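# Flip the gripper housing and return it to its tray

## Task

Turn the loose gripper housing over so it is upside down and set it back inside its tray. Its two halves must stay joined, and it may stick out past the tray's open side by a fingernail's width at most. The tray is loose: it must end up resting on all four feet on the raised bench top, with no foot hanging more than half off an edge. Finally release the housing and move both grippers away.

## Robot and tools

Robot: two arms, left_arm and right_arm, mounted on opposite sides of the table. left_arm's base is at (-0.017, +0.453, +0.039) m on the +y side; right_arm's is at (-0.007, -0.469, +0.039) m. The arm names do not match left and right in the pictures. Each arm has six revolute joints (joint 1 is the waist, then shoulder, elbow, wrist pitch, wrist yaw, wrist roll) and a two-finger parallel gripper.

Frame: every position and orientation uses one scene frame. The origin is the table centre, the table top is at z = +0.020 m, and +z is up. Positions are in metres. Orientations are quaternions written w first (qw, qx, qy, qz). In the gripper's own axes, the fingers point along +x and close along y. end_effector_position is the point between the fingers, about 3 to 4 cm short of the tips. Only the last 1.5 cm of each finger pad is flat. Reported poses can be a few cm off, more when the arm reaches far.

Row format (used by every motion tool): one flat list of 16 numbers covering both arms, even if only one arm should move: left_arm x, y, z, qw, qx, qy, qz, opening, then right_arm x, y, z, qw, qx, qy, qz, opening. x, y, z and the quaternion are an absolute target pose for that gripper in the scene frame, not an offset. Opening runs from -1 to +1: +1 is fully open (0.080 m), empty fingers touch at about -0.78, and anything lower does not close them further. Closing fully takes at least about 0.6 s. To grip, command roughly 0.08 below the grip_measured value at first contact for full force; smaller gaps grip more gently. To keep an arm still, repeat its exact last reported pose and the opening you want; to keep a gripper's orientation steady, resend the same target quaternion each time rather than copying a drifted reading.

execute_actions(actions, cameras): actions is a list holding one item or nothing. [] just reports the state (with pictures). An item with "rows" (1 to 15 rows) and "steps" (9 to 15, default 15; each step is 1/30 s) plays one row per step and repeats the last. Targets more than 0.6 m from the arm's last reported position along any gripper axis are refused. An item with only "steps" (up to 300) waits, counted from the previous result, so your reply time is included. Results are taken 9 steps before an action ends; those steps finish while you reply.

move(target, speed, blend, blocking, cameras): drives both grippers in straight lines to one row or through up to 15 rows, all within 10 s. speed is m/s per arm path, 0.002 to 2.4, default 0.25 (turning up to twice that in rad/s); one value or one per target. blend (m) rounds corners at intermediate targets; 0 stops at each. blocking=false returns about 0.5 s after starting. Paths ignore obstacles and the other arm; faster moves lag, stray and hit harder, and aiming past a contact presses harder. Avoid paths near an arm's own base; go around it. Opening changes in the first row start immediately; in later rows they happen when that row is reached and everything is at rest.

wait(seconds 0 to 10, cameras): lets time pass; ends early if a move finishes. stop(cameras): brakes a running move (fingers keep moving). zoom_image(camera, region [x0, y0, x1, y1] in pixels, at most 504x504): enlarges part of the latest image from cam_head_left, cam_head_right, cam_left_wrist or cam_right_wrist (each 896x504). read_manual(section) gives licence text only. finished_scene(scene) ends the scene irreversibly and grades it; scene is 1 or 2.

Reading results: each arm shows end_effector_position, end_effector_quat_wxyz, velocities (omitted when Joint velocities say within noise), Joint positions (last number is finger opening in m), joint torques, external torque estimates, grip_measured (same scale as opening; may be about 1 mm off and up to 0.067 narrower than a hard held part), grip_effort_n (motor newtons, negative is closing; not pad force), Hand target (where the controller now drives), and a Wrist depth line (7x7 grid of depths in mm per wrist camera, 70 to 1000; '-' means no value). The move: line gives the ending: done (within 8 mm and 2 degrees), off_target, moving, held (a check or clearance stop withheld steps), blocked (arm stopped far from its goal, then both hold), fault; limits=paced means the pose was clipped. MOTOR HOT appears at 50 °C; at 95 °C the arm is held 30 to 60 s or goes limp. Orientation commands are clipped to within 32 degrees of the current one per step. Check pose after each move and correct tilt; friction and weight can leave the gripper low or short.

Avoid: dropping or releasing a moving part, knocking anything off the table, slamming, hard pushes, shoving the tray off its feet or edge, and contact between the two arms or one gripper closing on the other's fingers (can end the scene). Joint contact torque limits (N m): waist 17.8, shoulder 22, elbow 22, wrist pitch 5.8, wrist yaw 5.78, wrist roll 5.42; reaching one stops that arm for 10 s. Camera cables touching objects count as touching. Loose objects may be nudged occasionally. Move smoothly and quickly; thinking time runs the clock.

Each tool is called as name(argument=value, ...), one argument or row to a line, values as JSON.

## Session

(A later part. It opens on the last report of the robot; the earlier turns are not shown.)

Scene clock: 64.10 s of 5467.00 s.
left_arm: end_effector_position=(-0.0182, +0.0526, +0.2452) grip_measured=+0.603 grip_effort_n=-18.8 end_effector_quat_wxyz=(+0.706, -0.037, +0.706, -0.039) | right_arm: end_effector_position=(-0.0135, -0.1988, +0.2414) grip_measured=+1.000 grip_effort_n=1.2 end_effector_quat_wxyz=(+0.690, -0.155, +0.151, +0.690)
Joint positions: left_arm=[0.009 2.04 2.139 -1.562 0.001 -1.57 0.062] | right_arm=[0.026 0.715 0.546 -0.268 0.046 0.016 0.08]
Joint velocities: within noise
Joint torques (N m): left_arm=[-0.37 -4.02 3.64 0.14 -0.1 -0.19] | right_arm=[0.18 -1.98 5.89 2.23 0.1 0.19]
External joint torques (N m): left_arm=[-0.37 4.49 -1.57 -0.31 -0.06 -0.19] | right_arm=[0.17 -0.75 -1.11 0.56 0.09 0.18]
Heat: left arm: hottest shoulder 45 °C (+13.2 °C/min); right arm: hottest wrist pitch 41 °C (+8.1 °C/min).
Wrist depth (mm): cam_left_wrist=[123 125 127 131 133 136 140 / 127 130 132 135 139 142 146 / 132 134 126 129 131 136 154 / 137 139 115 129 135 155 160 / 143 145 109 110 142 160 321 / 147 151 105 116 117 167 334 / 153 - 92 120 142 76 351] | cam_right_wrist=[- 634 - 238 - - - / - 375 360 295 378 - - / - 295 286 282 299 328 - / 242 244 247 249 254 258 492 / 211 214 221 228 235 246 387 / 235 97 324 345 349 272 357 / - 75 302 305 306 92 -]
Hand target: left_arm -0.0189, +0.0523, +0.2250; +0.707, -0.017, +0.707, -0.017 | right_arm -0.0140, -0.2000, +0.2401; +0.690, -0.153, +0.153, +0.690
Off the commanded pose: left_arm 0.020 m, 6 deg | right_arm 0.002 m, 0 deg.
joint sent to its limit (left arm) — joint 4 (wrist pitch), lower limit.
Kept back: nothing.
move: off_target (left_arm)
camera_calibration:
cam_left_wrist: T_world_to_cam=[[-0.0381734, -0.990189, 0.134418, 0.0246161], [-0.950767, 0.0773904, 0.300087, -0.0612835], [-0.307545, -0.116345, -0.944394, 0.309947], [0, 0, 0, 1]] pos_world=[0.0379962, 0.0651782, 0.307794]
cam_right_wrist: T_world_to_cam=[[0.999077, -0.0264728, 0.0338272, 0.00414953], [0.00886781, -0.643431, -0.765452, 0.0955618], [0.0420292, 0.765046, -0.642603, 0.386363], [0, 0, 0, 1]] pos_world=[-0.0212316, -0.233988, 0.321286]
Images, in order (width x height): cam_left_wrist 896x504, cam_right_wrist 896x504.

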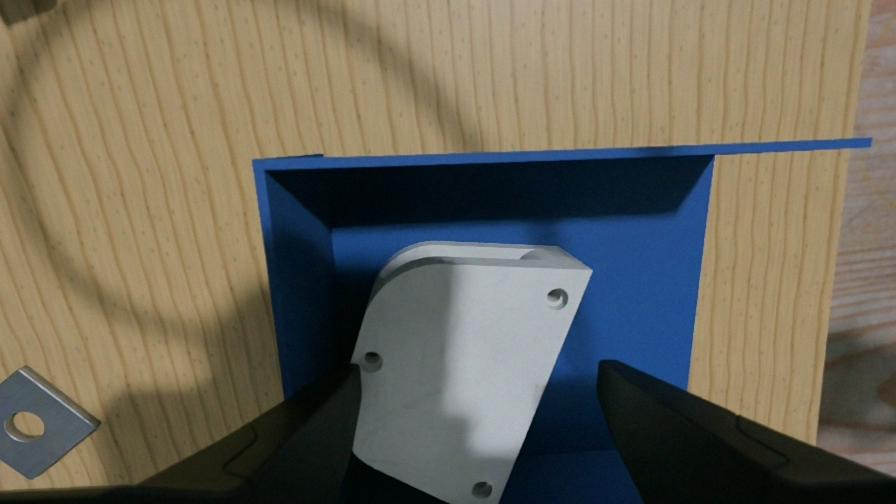

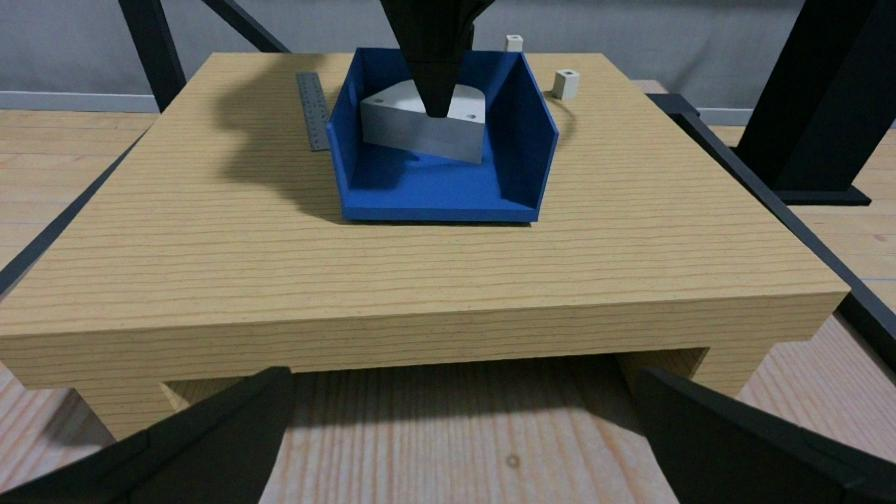

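move(
  target=[
    [-0.019,0.0515,0.256,0.7071,0,0.7071,0,0.6,-0.014,-0.20,0.24,0.690,-0.153,0.153,0.690,1],
    [-0.0135,0.0555,0.252,0.7071,0,0.7071,0,0.6,-0.014,-0.20,0.24,0.690,-0.153,0.153,0.690,1],
    [-0.0135,0.0555,0.232,0.7071,0,0.7071,0,0.6,-0.014,-0.20,0.24,0.690,-0.153,0.153,0.690,1],
  ],
  speed=0.06,
  cameras=["cam_left_wrist","cam_right_wrist"],
)

zoom_image(
  camera="cam_left_wrist",
  region=[250, 200, 700, 504],
)

zoom_image(
  camera="cam_right_wrist",
  region=[320, 20, 580, 220],
)

Scene clock: 66.27 s of 5467.00 s.
left_arm: end_effector_position=(-0.0161, +0.0537, +0.2451) grip_measured=+0.603 grip_effort_n=-17.9 end_effector_quat_wxyz=(+0.705, -0.037, +0.707, -0.038) | right_arm: end_effector_position=(-0.0135, -0.1988, +0.2414) grip_measured=+1.000 grip_effort_n=1.6 end_effector_quat_wxyz=(+0.690, -0.155, +0.151, +0.690)
Joint positions: left_arm=[0.016 2.036 2.134 -1.562 0.004 -1.565 0.062] | right_arm=[0.026 0.715 0.546 -0.268 0.046 0.016 0.08]
Joint velocities: within noise
Joint torques (N m): left_arm=[0.44 -6.78 3.27 0.15 -0.18 0.1] | right_arm=[0.17 -1.97 5.89 2.23 0.1 0.18]
External joint torques (N m): left_arm=[0.52 1.55 -1.86 -0.3 -0.14 0.09] | right_arm=[0.17 -0.72 -1.18 0.54 0.09 0.18]
Heat: left arm: hottest shoulder 44 °C (+12.1 °C/min); right arm: hottest wrist pitch 41 °C (+8.1 °C/min).
Wrist depth (mm): cam_left_wrist=[123 125 127 130 133 136 140 / 128 129 132 135 139 141 145 / 132 134 127 129 132 145 151 / 137 139 128 129 134 154 159 / 143 145 108 108 109 160 318 / 147 151 105 113 111 166 334 / 153 - 91 117 140 76 353] | cam_right_wrist=[- 635 - 239 - - - / - 378 360 294 381 - - / - 295 287 282 299 330 - / 241 243 246 250 254 257 494 / 211 215 221 228 235 245 386 / 235 97 325 344 350 273 358 / - 75 303 305 307 92 -]
Hand target: left_arm -0.0135, +0.0558, +0.2318; +0.707, -0.022, +0.707, -0.022 | right_arm -0.0140, -0.2000, +0.2401; +0.690, -0.153, +0.153, +0.690
Off the commanded pose: left_arm 0.013 m, 6 deg | right_arm 0.002 m, 0 deg.
joint sent to its limit (left arm) — joint 4 (wrist pitch), lower limit.
Kept back: nothing.
move: off_target (left_arm)
camera_calibration:
cam_left_wrist: T_world_to_cam=[[-0.0370178, -0.990467, 0.132684, 0.0262286], [-0.949987, 0.0760794, 0.302882, -0.0599256], [-0.310089, -0.114836, -0.943746, 0.310387], [0, 0, 0, 1]] pos_world=[0.0402901, 0.0661813, 0.307597]
cam_right_wrist: T_world_to_cam=[[0.999077, -0.0264728, 0.0338272, 0.00414953], [0.00886781, -0.643431, -0.765452, 0.0955618], [0.0420292, 0.765046, -0.642603, 0.386363], [0, 0, 0, 1]] pos_world=[-0.0212316, -0.233988, 0.321286]
Images, in order (width x height): cam_left_wrist 896x504, cam_right_wrist 896x504.

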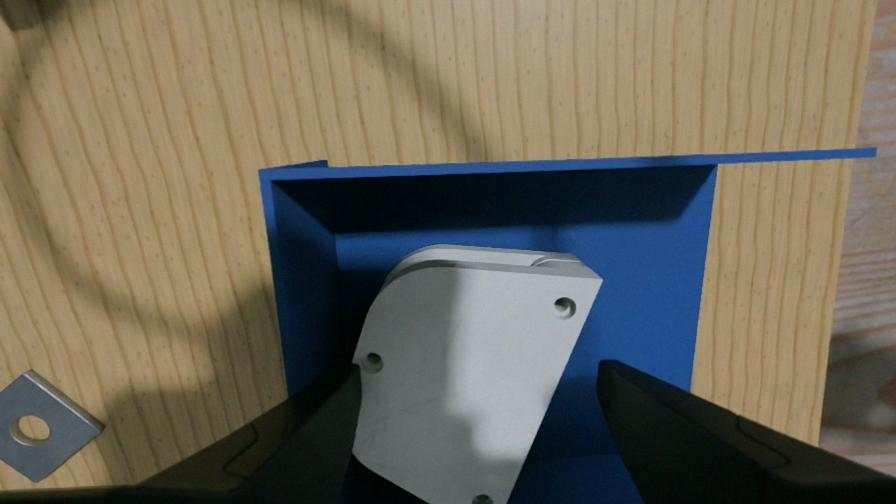

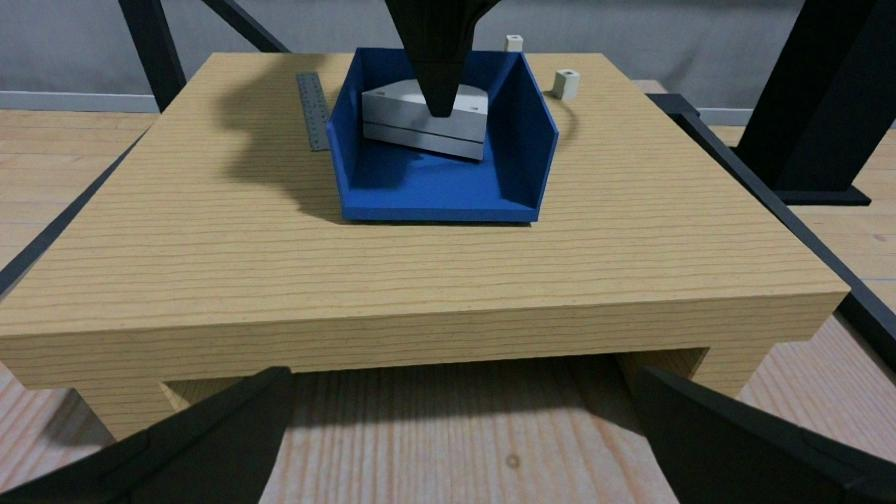

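Scaled by 1.120 from the camera's 896x504 image, which has a finer 1280x720 frame.

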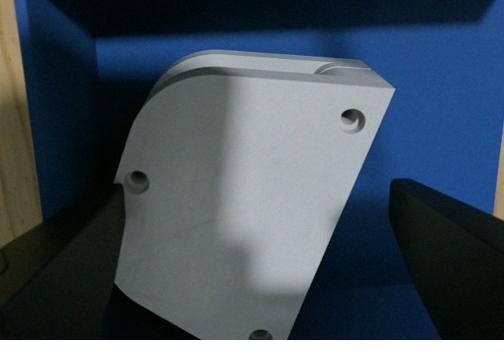

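Scaled by 1.938 from the camera's 896x504 image, which has a finer 1280x720 frame.

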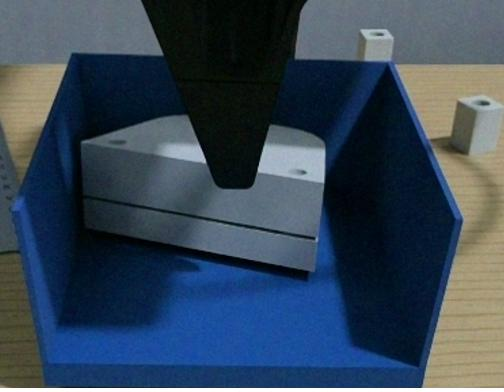

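move(
  target=[
    [-0.0135,0.0555,0.262,0.7071,0,0.7071,0,0.6,-0.014,-0.20,0.24,0.690,-0.153,0.153,0.690,1],
    [-0.0125,0.0585,0.2535,0.7071,0,0.7071,0,0.6,-0.014,-0.20,0.24,0.690,-0.153,0.153,0.690,1],
  ],
  speed=0.06,
  cameras=["cam_left_wrist","cam_right_wrist"],
)

zoom_image(
  camera="cam_left_wrist",
  region=[250, 200, 700, 504],
)

zoom_image(
  camera="cam_right_wrist",
  region=[320, 20, 580, 220],
)

Scene clock: 67.83 s of 5467.00 s.
left_arm: end_effector_position=(-0.0143, +0.0553, +0.2485) grip_measured=+0.603 grip_effort_n=-17.9 end_effector_quat_wxyz=(+0.705, -0.041, +0.707, -0.040) | right_arm: end_effector_position=(-0.0135, -0.1988, +0.2414) grip_measured=+1.000 grip_effort_n=1.2 end_effector_quat_wxyz=(+0.690, -0.155, +0.151, +0.690)
Joint positions: left_arm=[0.02 2.025 2.131 -1.562 0.004 -1.563 0.062] | right_arm=[0.026 0.715 0.546 -0.268 0.046 0.016 0.08]
Joint velocities: within noise
Joint torques (N m): left_arm=[0.25 -11.55 5.82 0.18 -0.15 0.12] | right_arm=[0.19 -1.98 5.92 2.22 0.1 0.19]
External joint torques (N m): left_arm=[0.15 -3.19 0.67 -0.25 -0.1 0.11] | right_arm=[0.18 -0.74 -1.12 0.54 0.08 0.18]
Heat: left arm: hottest shoulder 44 °C (+11.0 °C/min); right arm: hottest wrist pitch 41 °C (+8.0 °C/min).
Wrist depth (mm): cam_left_wrist=[123 125 127 131 133 136 140 / 128 130 133 135 139 142 145 / 132 134 135 137 133 145 152 / 138 140 129 131 134 154 160 / 143 146 109 110 141 160 167 / 147 151 106 115 115 167 337 / 151 - 83 120 147 77 352] | cam_right_wrist=[- 634 - 241 - - - / - 375 359 296 381 - - / - 294 287 281 299 329 - / 241 243 247 251 254 258 489 / 212 214 222 228 235 245 388 / 234 97 327 344 349 273 358 / - 75 302 304 307 92 -]
Hand target: left_arm -0.0125, +0.0586, +0.2530; +0.706, -0.043, +0.705, -0.043 | right_arm -0.0140, -0.2000, +0.2401; +0.690, -0.153, +0.153, +0.690
Off the commanded pose: left_arm 0.006 m, 7 deg | right_arm 0.002 m, 0 deg.
joint sent to its limit (left arm) — joint 4 (wrist pitch), lower limit.
Kept back: nothing.
move: off_target (left_arm)
camera_calibration:
cam_left_wrist: T_world_to_cam=[[-0.0347456, -0.989458, 0.140587, 0.0253828], [-0.95037, 0.0762315, 0.301639, -0.0589862], [-0.309177, -0.123129, -0.943, 0.314625], [0, 0, 0, 1]] pos_world=[0.0420981, 0.0683515, 0.310915]
cam_right_wrist: T_world_to_cam=[[0.999077, -0.0264728, 0.0338272, 0.00414953], [0.00886781, -0.643431, -0.765452, 0.0955618], [0.0420292, 0.765046, -0.642603, 0.386363], [0, 0, 0, 1]] pos_world=[-0.0212316, -0.233988, 0.321286]
Images, in order (width x height): cam_left_wrist 896x504, cam_right_wrist 896x504.

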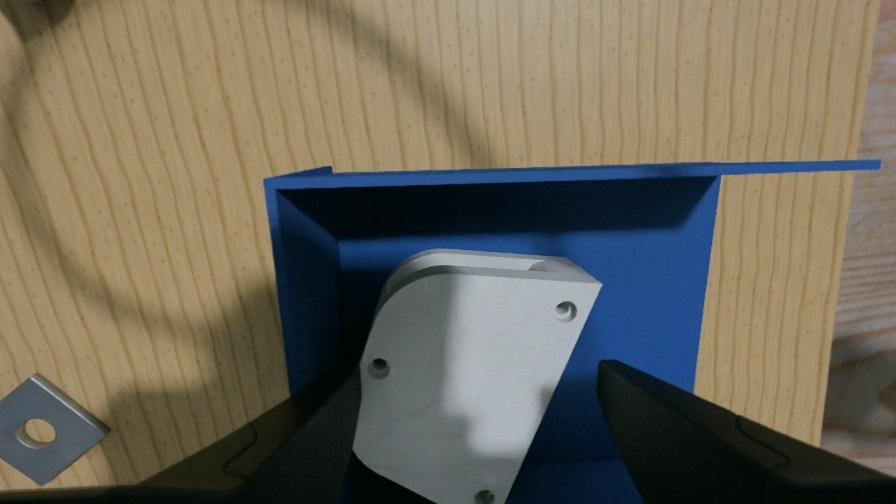

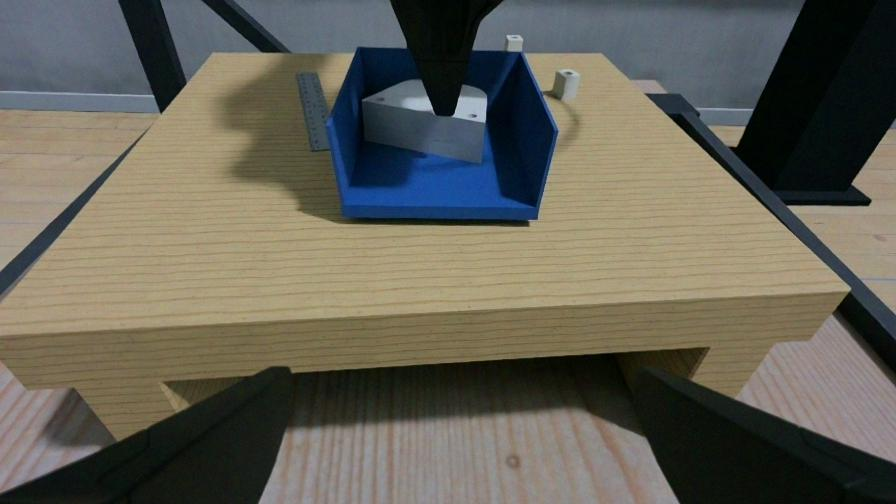

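Scaled by 1.120 from the camera's 896x504 image, which has a finer 1280x720 frame.

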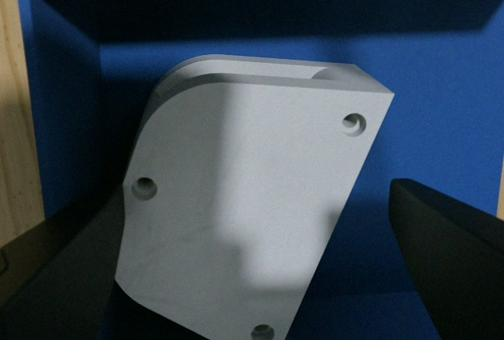

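Scaled by 1.938 from the camera's 896x504 image, which has a finer 1280x720 frame.

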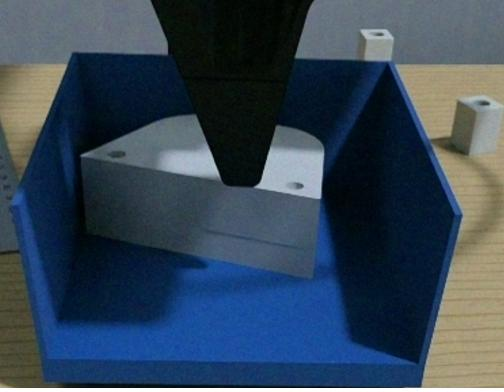

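move(
  target=[
    [-0.0115,0.0615,0.264,0.7071,0,0.7071,0,0.6,-0.014,-0.20,0.24,0.690,-0.153,0.153,0.690,1],
    [-0.0105,0.0625,0.252,0.7071,0,0.7071,0,0.6,-0.014,-0.20,0.24,0.690,-0.153,0.153,0.690,1],
  ],
  speed=0.06,
  cameras=["cam_left_wrist"],
)

zoom_image(
  camera="cam_left_wrist",
  region=[250, 200, 700, 504],
)

Scene clock: 69.83 s of 5467.00 s.
left_arm: end_effector_position=(-0.0122, +0.0608, +0.2516) grip_measured=+0.603 grip_effort_n=-17.9 end_effector_quat_wxyz=(+0.705, -0.041, +0.707, -0.041) | right_arm: end_effector_position=(-0.0135, -0.1988, +0.2414) grip_measured=+1.000 grip_effort_n=1.2 end_effector_quat_wxyz=(+0.690, -0.155, +0.151, +0.690)
Joint positions: left_arm=[0.025 2.001 2.108 -1.562 0.004 -1.557 0.062] | right_arm=[0.026 0.715 0.546 -0.268 0.046 0.016 0.08]
Joint velocities: within noise
Joint torques (N m): left_arm=[0.34 -9.57 5.67 0.11 -0.25 0.12] | right_arm=[0.17 -1.99 5.89 2.22 0.1 0.18]
External joint torques (N m): left_arm=[0.35 -1.39 0.51 -0.32 -0.2 0.11] | right_arm=[0.17 -0.74 -1.15 0.54 0.08 0.18]
Heat: left arm: hottest shoulder 45 °C (+11.0 °C/min); right arm: hottest wrist pitch 42 °C (+9.0 °C/min).
Wrist depth (mm): cam_left_wrist=[127 129 131 133 136 139 143 / 131 133 135 139 142 145 149 / 135 138 138 132 133 148 155 / 141 143 118 134 135 140 163 / 146 149 117 112 115 162 171 / 150 155 106 118 117 149 340 / - - 117 123 145 76 361] | cam_right_wrist=[- 629 - 249 - - - / - 377 345 304 378 - - / - 295 287 280 300 328 - / 241 244 247 250 254 257 493 / 211 215 222 227 236 245 386 / 235 97 325 346 348 273 356 / - 75 302 304 305 92 -]
Hand target: left_arm -0.0105, +0.0627, +0.2515; +0.707, -0.040, +0.705, -0.039 | right_arm -0.0140, -0.2000, +0.2401; +0.690, -0.153, +0.153, +0.690
Off the commanded pose: left_arm 0.002 m, 7 deg | right_arm 0.002 m, 0 deg.
joint sent to its limit (left arm) — joint 4 (wrist pitch), lower limit.
Kept back: nothing.
move: off_target (left_arm)
camera_calibration:
cam_left_wrist: T_world_to_cam=[[-0.0351768, -0.989229, 0.142086, 0.0301844], [-0.950545, 0.0770183, 0.300886, -0.0582685], [-0.308589, -0.124474, -0.943016, 0.318949], [0, 0, 0, 1]] pos_world=[0.0440991, 0.074048, 0.314017]
Images, in order (width x height): cam_left_wrist 896x504.

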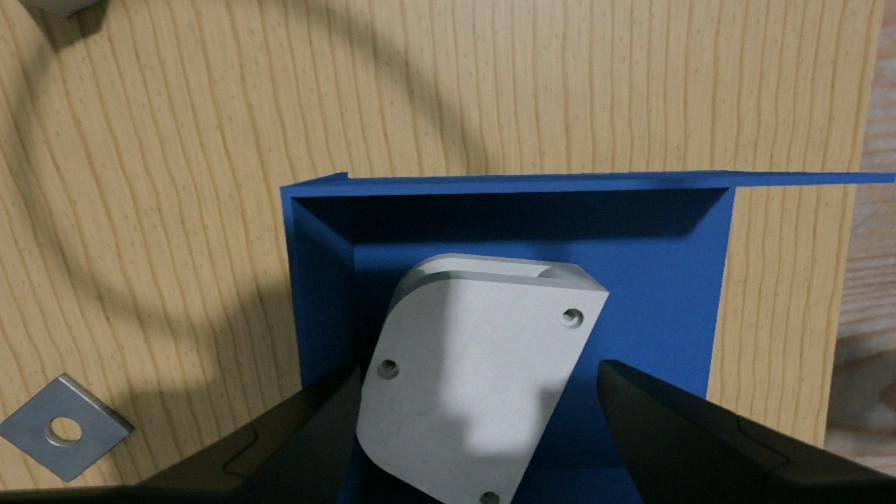

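Scaled by 1.120 from the camera's 896x504 image, which has a finer 1280x720 frame.

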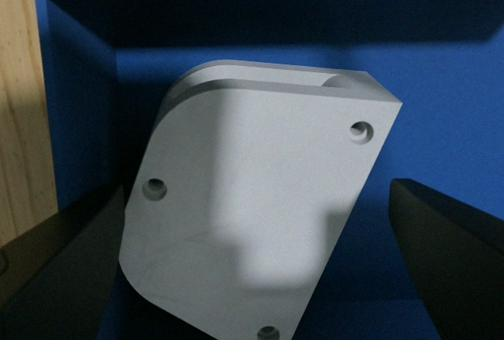

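move(
  target=[
    [-0.0055,0.0645,0.252,0.7071,0,0.7071,0,0.6,-0.014,-0.20,0.24,0.690,-0.153,0.153,0.690,1],
    [-0.0055,0.0645,0.240,0.7071,0,0.7071,0,0.6,-0.014,-0.20,0.24,0.690,-0.153,0.153,0.690,1],
  ],
  speed=0.05,
  cameras=["cam_left_wrist","cam_right_wrist"],
)

zoom_image(
  camera="cam_left_wrist",
  region=[250, 200, 700, 504],
)

zoom_image(
  camera="cam_right_wrist",
  region=[320, 20, 580, 220],
)

Scene clock: 71.87 s of 5467.00 s.
left_arm: end_effector_position=(-0.0072, +0.0643, +0.2450) grip_measured=+0.603 grip_effort_n=-17.9 end_effector_quat_wxyz=(+0.706, -0.032, +0.707, -0.032) | right_arm: end_effector_position=(-0.0135, -0.1988, +0.2414) grip_measured=+1.000 grip_effort_n=1.2 end_effector_quat_wxyz=(+0.690, -0.155, +0.151, +0.690)
Joint positions: left_arm=[0.038 2.001 2.083 -1.562 0.004 -1.544 0.062] | right_arm=[0.026 0.715 0.546 -0.268 0.046 0.016 0.08]
Joint velocities: within noise
Joint torques (N m): left_arm=[0.18 -7.76 5.7 0.11 -0.2 0.12] | right_arm=[0.17 -1.98 5.89 2.23 0.09 0.19]
External joint torques (N m): left_arm=[0.22 0.49 0.5 -0.3 -0.15 0.11] | right_arm=[0.17 -0.73 -1.14 0.56 0.08 0.18]
Heat: left arm: hottest shoulder 45 °C (+10.0 °C/min); right arm: hottest wrist pitch 42 °C (+8.0 °C/min).
Wrist depth (mm): cam_left_wrist=[123 124 126 128 129 131 134 / 127 129 131 133 135 137 139 / 132 133 134 137 138 140 143 / 137 139 110 127 124 120 150 / 143 145 101 104 107 125 158 / 147 150 106 110 105 128 165 / 152 - 92 114 113 77 339] | cam_right_wrist=[- 635 - 249 - - - / - 376 343 298 379 - - / - 296 288 281 298 329 - / 242 243 246 250 254 258 489 / 211 214 222 227 235 246 388 / 234 97 325 342 349 273 357 / - 75 301 304 306 92 -]
Hand target: left_arm -0.0055, +0.0647, +0.2396; +0.707, -0.026, +0.706, -0.025 | right_arm -0.0140, -0.2000, +0.2401; +0.690, -0.153, +0.153, +0.690
Off the commanded pose: left_arm 0.005 m, 5 deg | right_arm 0.002 m, 0 deg.
joint sent to its limit (left arm) — joint 4 (wrist pitch), lower limit.
Kept back: nothing.
move: off_target (left_arm)
camera_calibration:
cam_left_wrist: T_world_to_cam=[[-0.0351889, -0.992488, 0.117173, 0.0410031], [-0.950797, 0.069359, 0.301952, -0.0516317], [-0.307811, -0.100782, -0.946095, 0.313992], [0, 0, 0, 1]] pos_world=[0.0490017, 0.0759209, 0.307852]
cam_right_wrist: T_world_to_cam=[[0.999077, -0.0264728, 0.0338272, 0.00414953], [0.00886781, -0.643431, -0.765452, 0.0955618], [0.0420292, 0.765046, -0.642603, 0.386363], [0, 0, 0, 1]] pos_world=[-0.0212316, -0.233988, 0.321286]
Images, in order (width x height): cam_left_wrist 896x504, cam_right_wrist 896x504.

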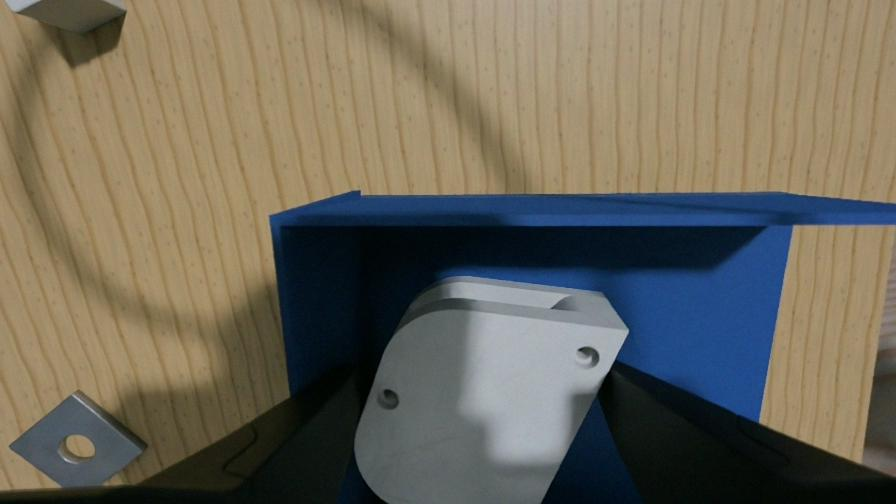

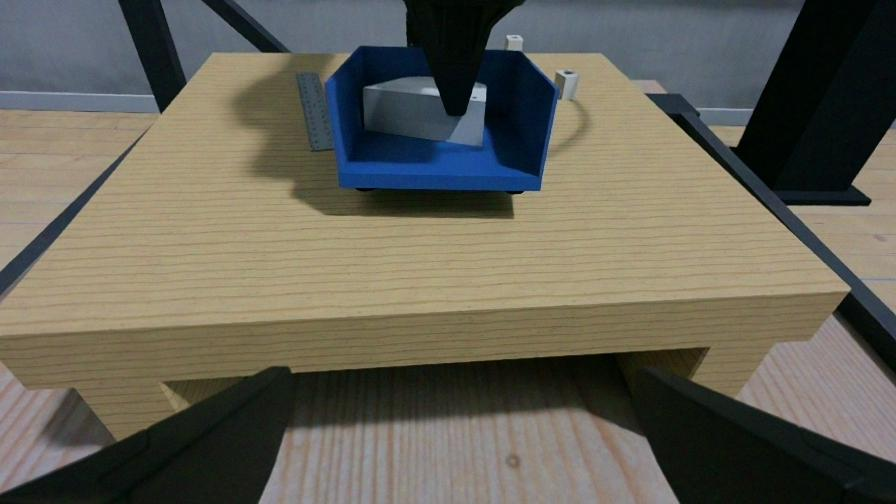

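Scaled by 1.120 from the camera's 896x504 image, which has a finer 1280x720 frame.

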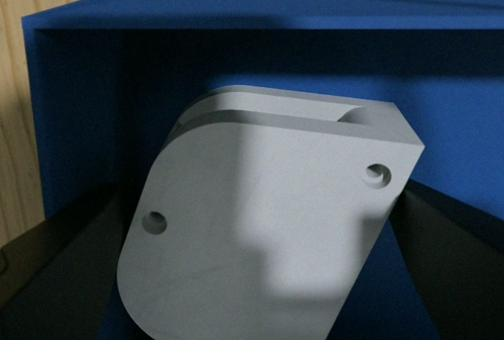

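Scaled by 1.938 from the camera's 896x504 image, which has a finer 1280x720 frame.

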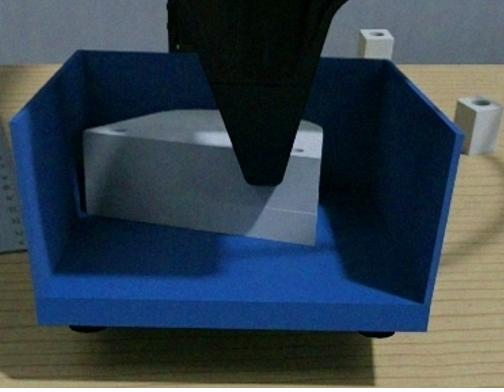

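move(
  target=[-0.0055,0.0645,0.27,0.7071,0,0.7071,0,0.6,-0.014,-0.20,0.24,0.690,-0.153,0.153,0.690,1],
  speed=0.04,
  cameras=["cam_left_wrist","cam_right_wrist","cam_head_right"],
)

zoom_image(
  camera="cam_right_wrist",
  region=[320, 20, 580, 220],
)

Scene clock: 73.57 s of 5467.00 s.
left_arm: end_effector_position=(-0.0072, +0.0637, +0.2599) grip_measured=+0.603 grip_effort_n=-17.9 end_effector_quat_wxyz=(+0.705, -0.049, +0.706, -0.049) | right_arm: end_effector_position=(-0.0135, -0.1988, +0.2414) grip_measured=+1.000 grip_effort_n=0.7 end_effector_quat_wxyz=(+0.690, -0.155, +0.151, +0.690)
Joint positions: left_arm=[0.038 1.978 2.107 -1.562 0.004 -1.544 0.062] | right_arm=[0.026 0.715 0.546 -0.268 0.046 0.016 0.08]
Joint velocities: within noise
Joint torques (N m): left_arm=[0.1 -11 8.1 0.2 -0.17 0.13] | right_arm=[0.18 -1.98 5.9 2.23 0.09 0.18]
External joint torques (N m): left_arm=[0.17 -3.02 2.94 -0.29 -0.13 0.13] | right_arm=[0.17 -0.72 -1.16 0.55 0.09 0.18]
Heat: left arm: hottest shoulder 45 °C (+9.1 °C/min); right arm: hottest wrist pitch 42 °C (+8.1 °C/min).
Wrist depth (mm): cam_left_wrist=[132 134 137 141 145 150 156 / 136 138 142 147 151 156 162 / 142 144 147 149 154 160 314 / 145 149 139 143 150 169 327 / 152 155 123 122 157 177 343 / 156 161 106 128 131 183 361 / 161 - 129 134 157 76 379] | cam_right_wrist=[- 640 - 328 - - - / - 378 359 310 382 - - / - 295 287 282 299 330 - / 240 243 247 251 254 256 493 / 211 215 222 227 236 246 385 / 235 97 326 344 349 274 357 / - 75 303 306 306 92 -]
Hand target: left_arm -0.0055, +0.0648, +0.2694; +0.706, -0.058, +0.703, -0.058 | right_arm -0.0140, -0.2000, +0.2401; +0.690, -0.153, +0.153, +0.690
Off the commanded pose: left_arm 0.010 m, 8 deg | right_arm 0.002 m, 0 deg.
joint sent to its limit (left arm) — joint 4 (wrist pitch), lower limit.
Kept back: nothing.
move: off_target (left_arm)
camera_calibration:
cam_left_wrist: T_world_to_cam=[[-0.0358478, -0.985832, 0.163858, 0.0261433], [-0.951182, 0.0839518, 0.296992, -0.0556413], [-0.30654, -0.145213, -0.940716, 0.329459], [0, 0, 0, 1]] pos_world=[0.0490046, 0.0782857, 0.322168]
cam_right_wrist: T_world_to_cam=[[0.999077, -0.0264728, 0.0338272, 0.00414953], [0.00886781, -0.643431, -0.765452, 0.0955618], [0.0420292, 0.765046, -0.642603, 0.386363], [0, 0, 0, 1]] pos_world=[-0.0212316, -0.233988, 0.321286]
Images, in order (width x height): cam_head_right 896x504, cam_left_wrist 896x504, cam_right_wrist 896x504.

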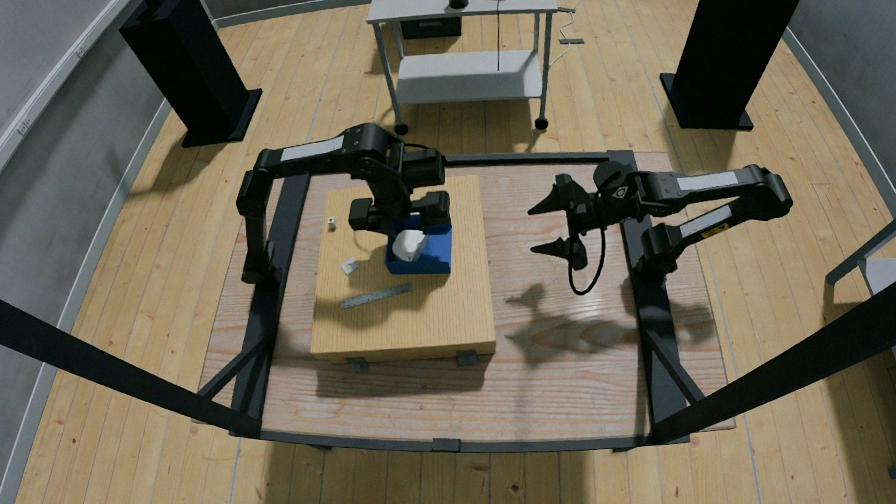

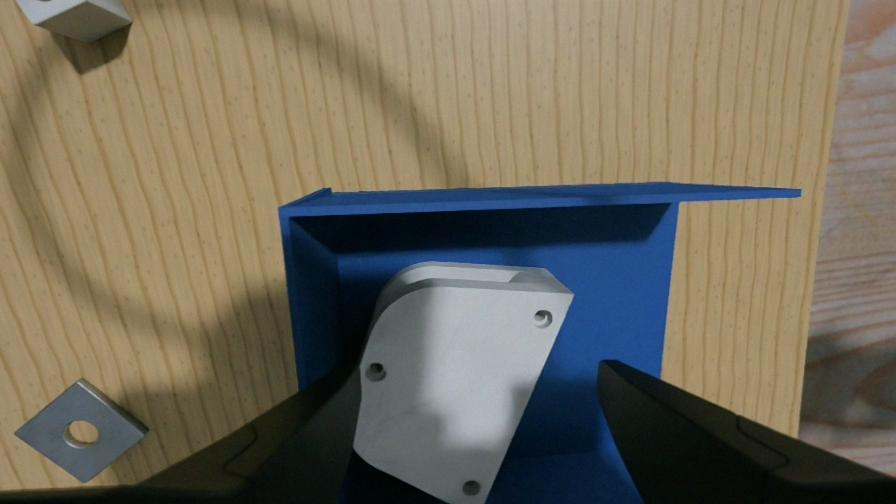

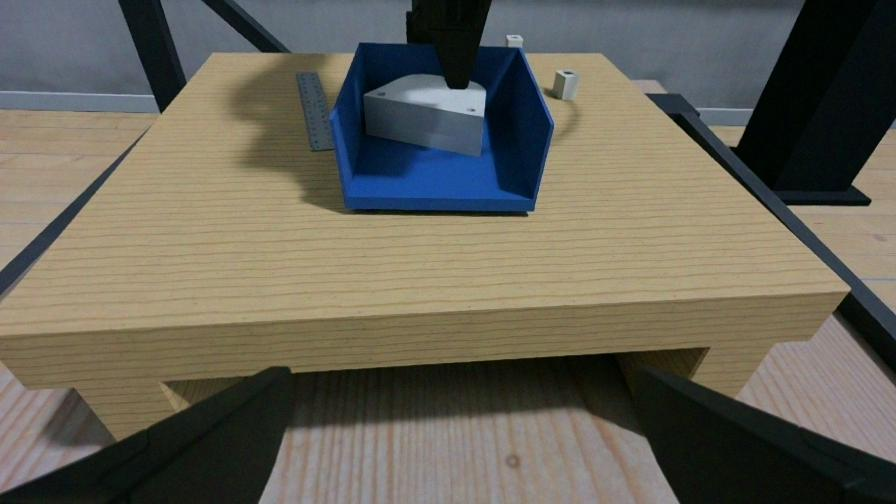

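Scaled by 1.938 from the camera's 896x504 image, which has a finer 1280x720 frame.

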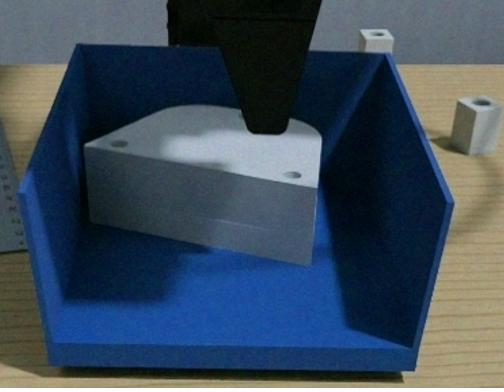

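move(
  target=[
    [-0.0055,0.0675,0.27,0.7071,0,0.7071,0,0.6,-0.014,-0.20,0.24,0.690,-0.153,0.153,0.690,1],
    [-0.0055,0.0670,0.249,0.7071,0,0.7071,0,0.6,-0.014,-0.20,0.24,0.690,-0.153,0.153,0.690,1],
  ],
  speed=0.05,
  cameras=["cam_left_wrist","cam_right_wrist"],
)

zoom_image(
  camera="cam_left_wrist",
  region=[250, 200, 700, 504],
)

zoom_image(
  camera="cam_right_wrist",
  region=[320, 20, 580, 220],
)

Scene clock: 79.53 s of 5467.00 s.
left_arm: end_effector_position=(-0.0072, +0.0670, +0.2537) grip_measured=+0.603 grip_effort_n=-17.9 end_effector_quat_wxyz=(+0.706, -0.040, +0.706, -0.040) | right_arm: end_effector_position=(-0.0135, -0.1988, +0.2414) grip_measured=+1.000 grip_effort_n=1.2 end_effector_quat_wxyz=(+0.690, -0.155, +0.151, +0.690)
Joint positions: left_arm=[0.039 1.977 2.082 -1.562 0.004 -1.544 0.062] | right_arm=[0.026 0.715 0.546 -0.268 0.046 0.016 0.08]
Joint velocities: within noise
Joint torques (N m): left_arm=[0.04 -7.63 5.82 0.13 -0.18 0.13] | right_arm=[0.18 -1.97 5.91 2.23 0.1 0.19]
External joint torques (N m): left_arm=[0.05 0.57 0.55 -0.32 -0.13 0.13] | right_arm=[0.2 -0.77 -1.08 0.57 0.08 0.18]
Heat: left arm: hottest shoulder 45 °C (+7.1 °C/min); right arm: hottest wrist pitch 42 °C (+7.1 °C/min).
Wrist depth (mm): cam_left_wrist=[129 131 132 135 138 141 145 / 133 135 138 141 144 147 151 / 138 140 142 144 147 152 156 / 143 146 121 138 141 158 165 / 148 151 141 116 146 166 173 / 153 157 106 122 122 173 182 / 158 - 92 126 156 76 359] | cam_right_wrist=[- 634 - 261 - - - / - 377 343 307 378 - - / - 296 288 280 298 328 - / 242 243 247 250 255 258 493 / 212 215 222 227 235 245 386 / 235 97 325 344 350 272 356 / - 75 303 304 307 92 -]
Hand target: left_arm -0.0055, +0.0672, +0.2486; +0.707, -0.034, +0.705, -0.034 | right_arm -0.0140, -0.2000, +0.2401; +0.690, -0.153, +0.153, +0.690
Off the commanded pose: left_arm 0.005 m, 7 deg | right_arm 0.002 m, 0 deg.
joint sent to its limit (left arm) — joint 4 (wrist pitch), lower limit.
Kept back: nothing.
move: off_target (left_arm)
camera_calibration:
cam_left_wrist: T_world_to_cam=[[-0.0353291, -0.989498, 0.140165, 0.036626], [-0.951016, 0.0763881, 0.299557, -0.0541391], [-0.307118, -0.122716, -0.943726, 0.323319], [0, 0, 0, 1]] pos_world=[0.0491038, 0.0800533, 0.316208]
cam_right_wrist: T_world_to_cam=[[0.999077, -0.0264728, 0.0338272, 0.00414953], [0.00886781, -0.643431, -0.765452, 0.0955618], [0.0420292, 0.765046, -0.642603, 0.386363], [0, 0, 0, 1]] pos_world=[-0.0212316, -0.233988, 0.321286]
Images, in order (width x height): cam_left_wrist 896x504, cam_right_wrist 896x504.

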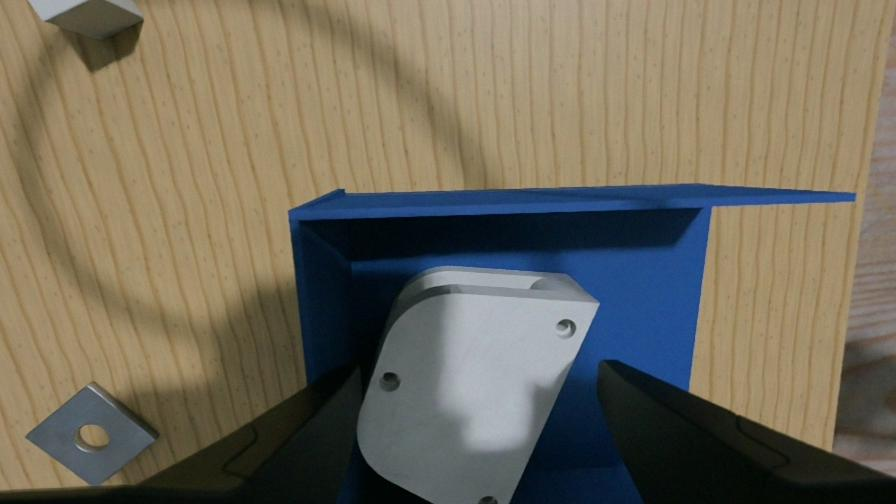

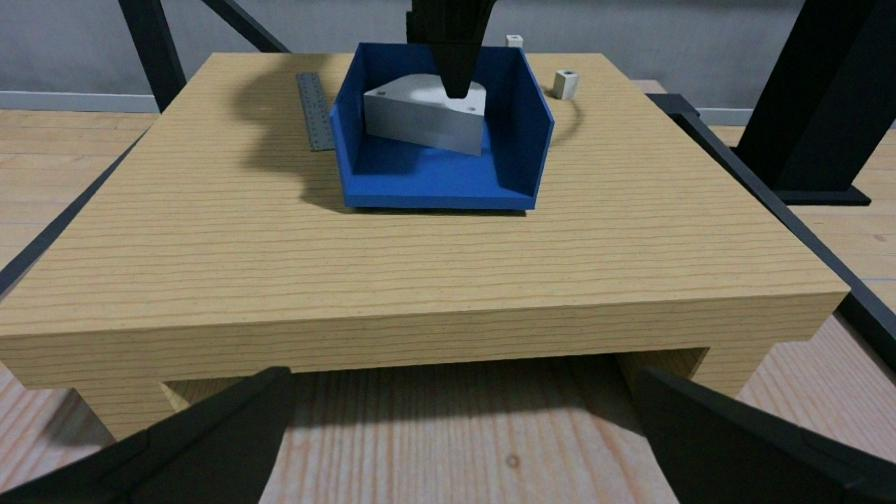

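Scaled by 1.120 from the camera's 896x504 image, which has a finer 1280x720 frame.

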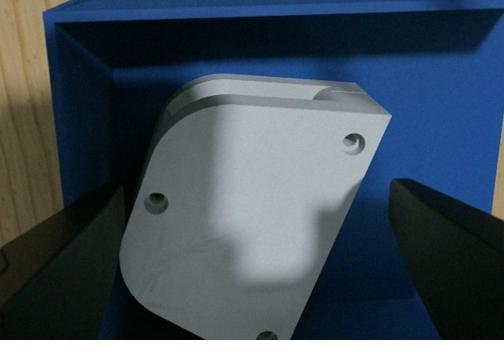

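Scaled by 1.938 from the camera's 896x504 image, which has a finer 1280x720 frame.

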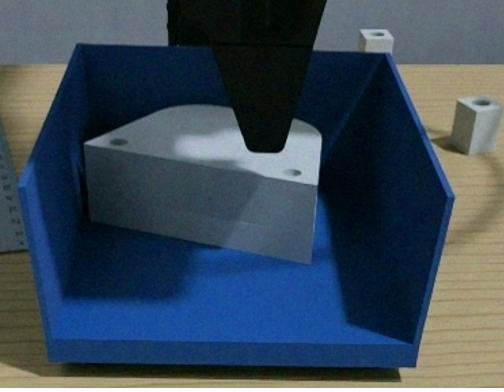

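move(
  target=[
    [-0.0055,0.0665,0.236,0.7071,0,0.7071,0,0.6,-0.014,-0.20,0.24,0.690,-0.153,0.153,0.690,1],
  ],
  speed=0.04,
  cameras=["cam_left_wrist","cam_right_wrist"],
)

zoom_image(
  camera="cam_right_wrist",
  region=[320, 20, 580, 220],
)

Scene clock: 81.93 s of 5467.00 s.
left_arm: end_effector_position=(-0.0071, +0.0663, +0.2410) grip_measured=+0.603 grip_effort_n=-17.9 end_effector_quat_wxyz=(+0.706, -0.027, +0.707, -0.027) | right_arm: end_effector_position=(-0.0135, -0.1988, +0.2414) grip_measured=+1.000 grip_effort_n=1.2 end_effector_quat_wxyz=(+0.690, -0.155, +0.151, +0.690)
Joint positions: left_arm=[0.039 2.002 2.068 -1.562 0.004 -1.544 0.062] | right_arm=[0.026 0.715 0.546 -0.268 0.046 0.016 0.08]
Joint velocities: within noise
Joint torques (N m): left_arm=[0.14 -7.58 5.67 0.07 -0.2 0.13] | right_arm=[0.17 -1.98 5.91 2.22 0.09 0.19]
External joint torques (N m): left_arm=[0.15 0.65 0.49 -0.31 -0.16 0.13] | right_arm=[0.16 -0.76 -1.12 0.55 0.08 0.19]
Heat: left arm: hottest shoulder 45 °C (+6.0 °C/min); right arm: hottest wrist pitch 42 °C (+6.0 °C/min).
Wrist depth (mm): cam_left_wrist=[122 122 123 125 126 127 129 / 125 126 128 129 130 132 134 / 130 131 132 133 134 136 137 / 135 136 105 125 124 122 144 / 140 142 118 104 111 128 152 / 146 148 106 - 104 131 158 / 149 - 110 111 111 76 -] | cam_right_wrist=[- 634 - 248 - - - / - 377 346 305 378 - - / - 294 288 279 300 327 - / 242 244 246 251 255 257 490 / 211 215 221 227 235 246 387 / 235 97 325 345 348 273 357 / - 75 303 305 307 92 -]
Hand target: left_arm -0.0055, +0.0667, +0.2355; +0.707, -0.020, +0.706, -0.020 | right_arm -0.0140, -0.2000, +0.2401; +0.690, -0.153, +0.153, +0.690
Off the commanded pose: left_arm 0.005 m, 4 deg | right_arm 0.002 m, 0 deg.
joint sent to its limit (left arm) — joint 4 (wrist pitch), lower limit.
Kept back: nothing.
move: off_target (left_arm)
camera_calibration:
cam_left_wrist: T_world_to_cam=[[-0.0351685, -0.994167, 0.101956, 0.0472515], [-0.950797, 0.0647065, 0.302982, -0.0503102], [-0.307812, -0.0862844, -0.947527, 0.309848], [0, 0, 0, 1]] pos_world=[0.0492018, 0.0769663, 0.304014]
cam_right_wrist: T_world_to_cam=[[0.999077, -0.0264728, 0.0338272, 0.00414953], [0.00886781, -0.643431, -0.765452, 0.0955618], [0.0420292, 0.765046, -0.642603, 0.386363], [0, 0, 0, 1]] pos_world=[-0.0212316, -0.233988, 0.321286]
Images, in order (width x height): cam_left_wrist 896x504, cam_right_wrist 896x504.

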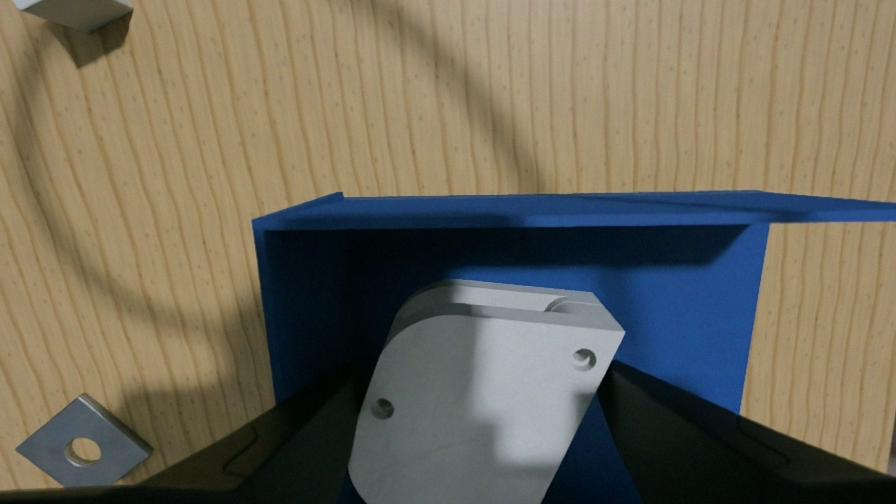

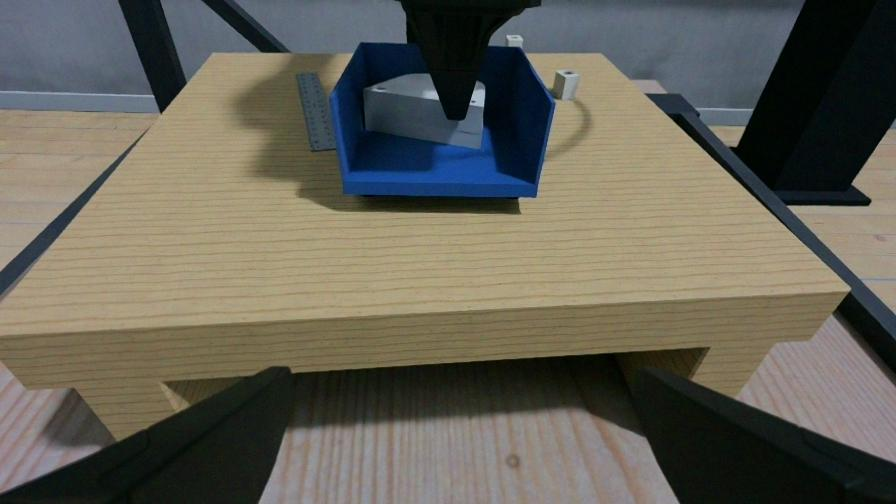

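Scaled by 1.938 from the camera's 896x504 image, which has a finer 1280x720 frame.

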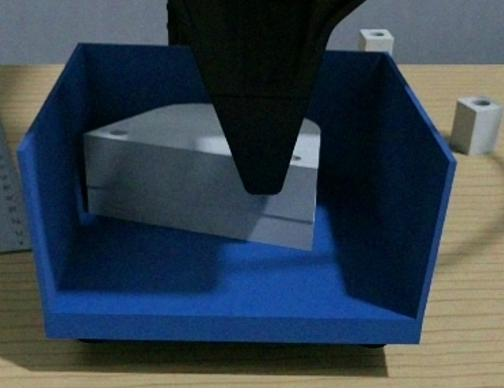

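move(
  target=[
    [-0.0055,0.0560,0.238,0.7071,0,0.7071,0,0.6,-0.014,-0.20,0.24,0.690,-0.153,0.153,0.690,1],
  ],
  speed=0.04,
  cameras=["cam_left_wrist","cam_right_wrist"],
)

zoom_image(
  camera="cam_right_wrist",
  region=[320, 20, 580, 220],
)

Scene clock: 83.23 s of 5467.00 s.
left_arm: end_effector_position=(-0.0069, +0.0586, +0.2380) grip_measured=+0.603 grip_effort_n=-17.9 end_effector_quat_wxyz=(+0.706, -0.028, +0.707, -0.027) | right_arm: end_effector_position=(-0.0135, -0.1988, +0.2414) grip_measured=+1.000 grip_effort_n=0.7 end_effector_quat_wxyz=(+0.690, -0.155, +0.151, +0.690)
Joint positions: left_arm=[0.039 2.033 2.101 -1.562 0.004 -1.544 0.062] | right_arm=[0.026 0.715 0.546 -0.268 0.046 0.016 0.08]
Joint velocities: within noise
Joint torques (N m): left_arm=[0.07 -7.78 8.16 0.06 -0.17 0.08] | right_arm=[0.19 -1.99 5.91 2.23 0.09 0.18]
External joint torques (N m): left_arm=[0.08 0.66 2.98 -0.32 -0.12 0.08] | right_arm=[0.2 -0.75 -1.15 0.54 0.08 0.18]
Heat: left arm: hottest shoulder 45 °C (+5.1 °C/min); right arm: hottest wrist pitch 42 °C (+6.1 °C/min).
Wrist depth (mm): cam_left_wrist=[117 119 120 121 123 124 125 / 122 123 124 126 127 128 130 / 127 128 128 130 131 133 134 / 131 132 106 123 125 127 141 / 137 138 125 101 115 134 148 / 142 144 104 - 104 151 154 / 146 - 106 109 111 76 160] | cam_right_wrist=[- 635 - 236 - - - / - 378 359 303 380 - - / - 296 289 281 297 329 - / 241 244 247 250 254 257 493 / 211 214 222 228 236 245 387 / 235 97 325 345 349 273 356 / - 75 302 304 307 92 -]
Hand target: left_arm -0.0055, +0.0562, +0.2375; +0.707, -0.028, +0.706, -0.028 | right_arm -0.0140, -0.2000, +0.2401; +0.690, -0.153, +0.153, +0.690
Off the commanded pose: left_arm 0.003 m, 4 deg | right_arm 0.002 m, 0 deg.
joint sent to its limit (left arm) — joint 4 (wrist pitch), lower limit.
Kept back: nothing.
move: off_target (left_arm)
camera_calibration:
cam_left_wrist: T_world_to_cam=[[-0.0351998, -0.993963, 0.103912, 0.0394116], [-0.9508, 0.065331, 0.302839, -0.0486903], [-0.307799, -0.0881397, -0.94736, 0.306398], [0, 0, 0, 1]] pos_world=[0.0494017, 0.0693606, 0.300919]
cam_right_wrist: T_world_to_cam=[[0.999077, -0.0264728, 0.0338272, 0.00414953], [0.00886781, -0.643431, -0.765452, 0.0955618], [0.0420292, 0.765046, -0.642603, 0.386363], [0, 0, 0, 1]] pos_world=[-0.0212316, -0.233988, 0.321286]
Images, in order (width x height): cam_left_wrist 896x504, cam_right_wrist 896x504.

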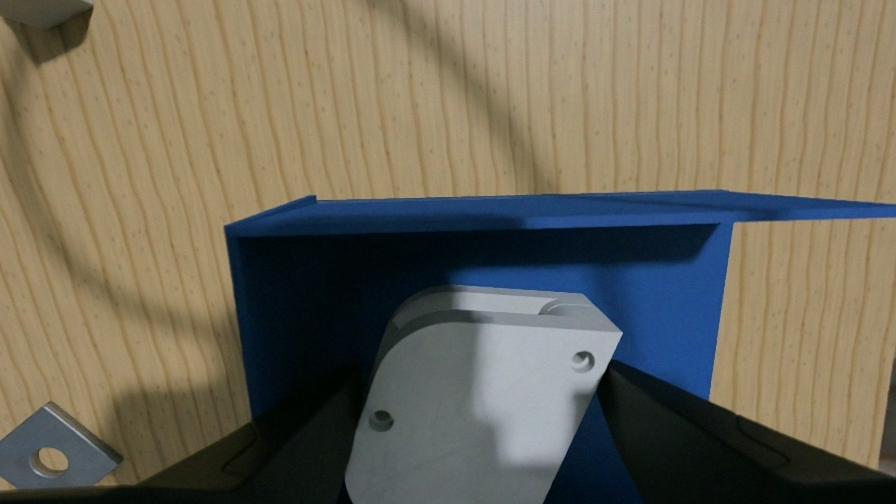

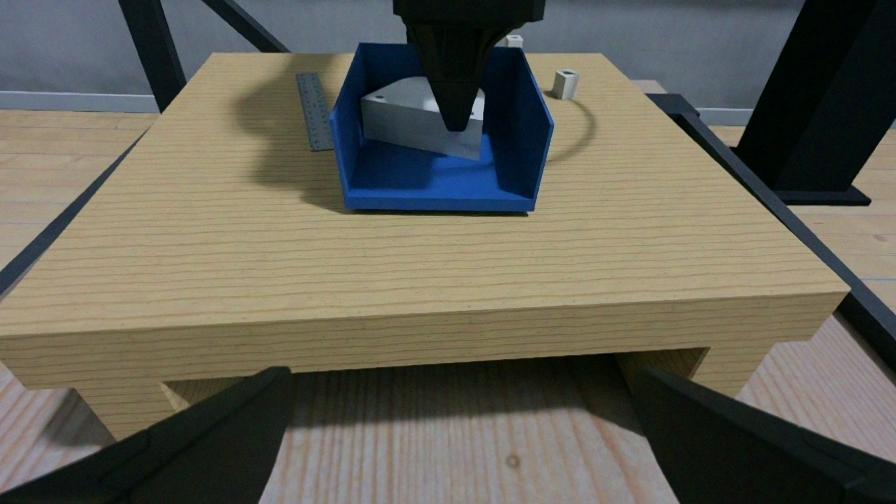

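Scaled by 1.938 from the camera's 896x504 image, which has a finer 1280x720 frame.

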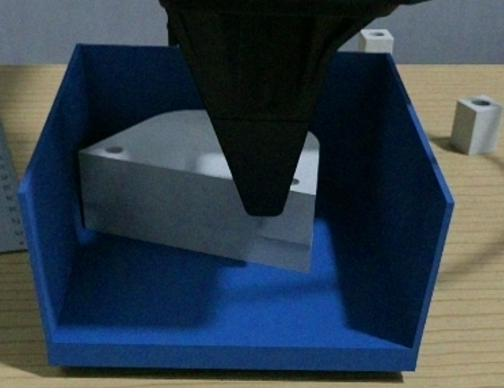

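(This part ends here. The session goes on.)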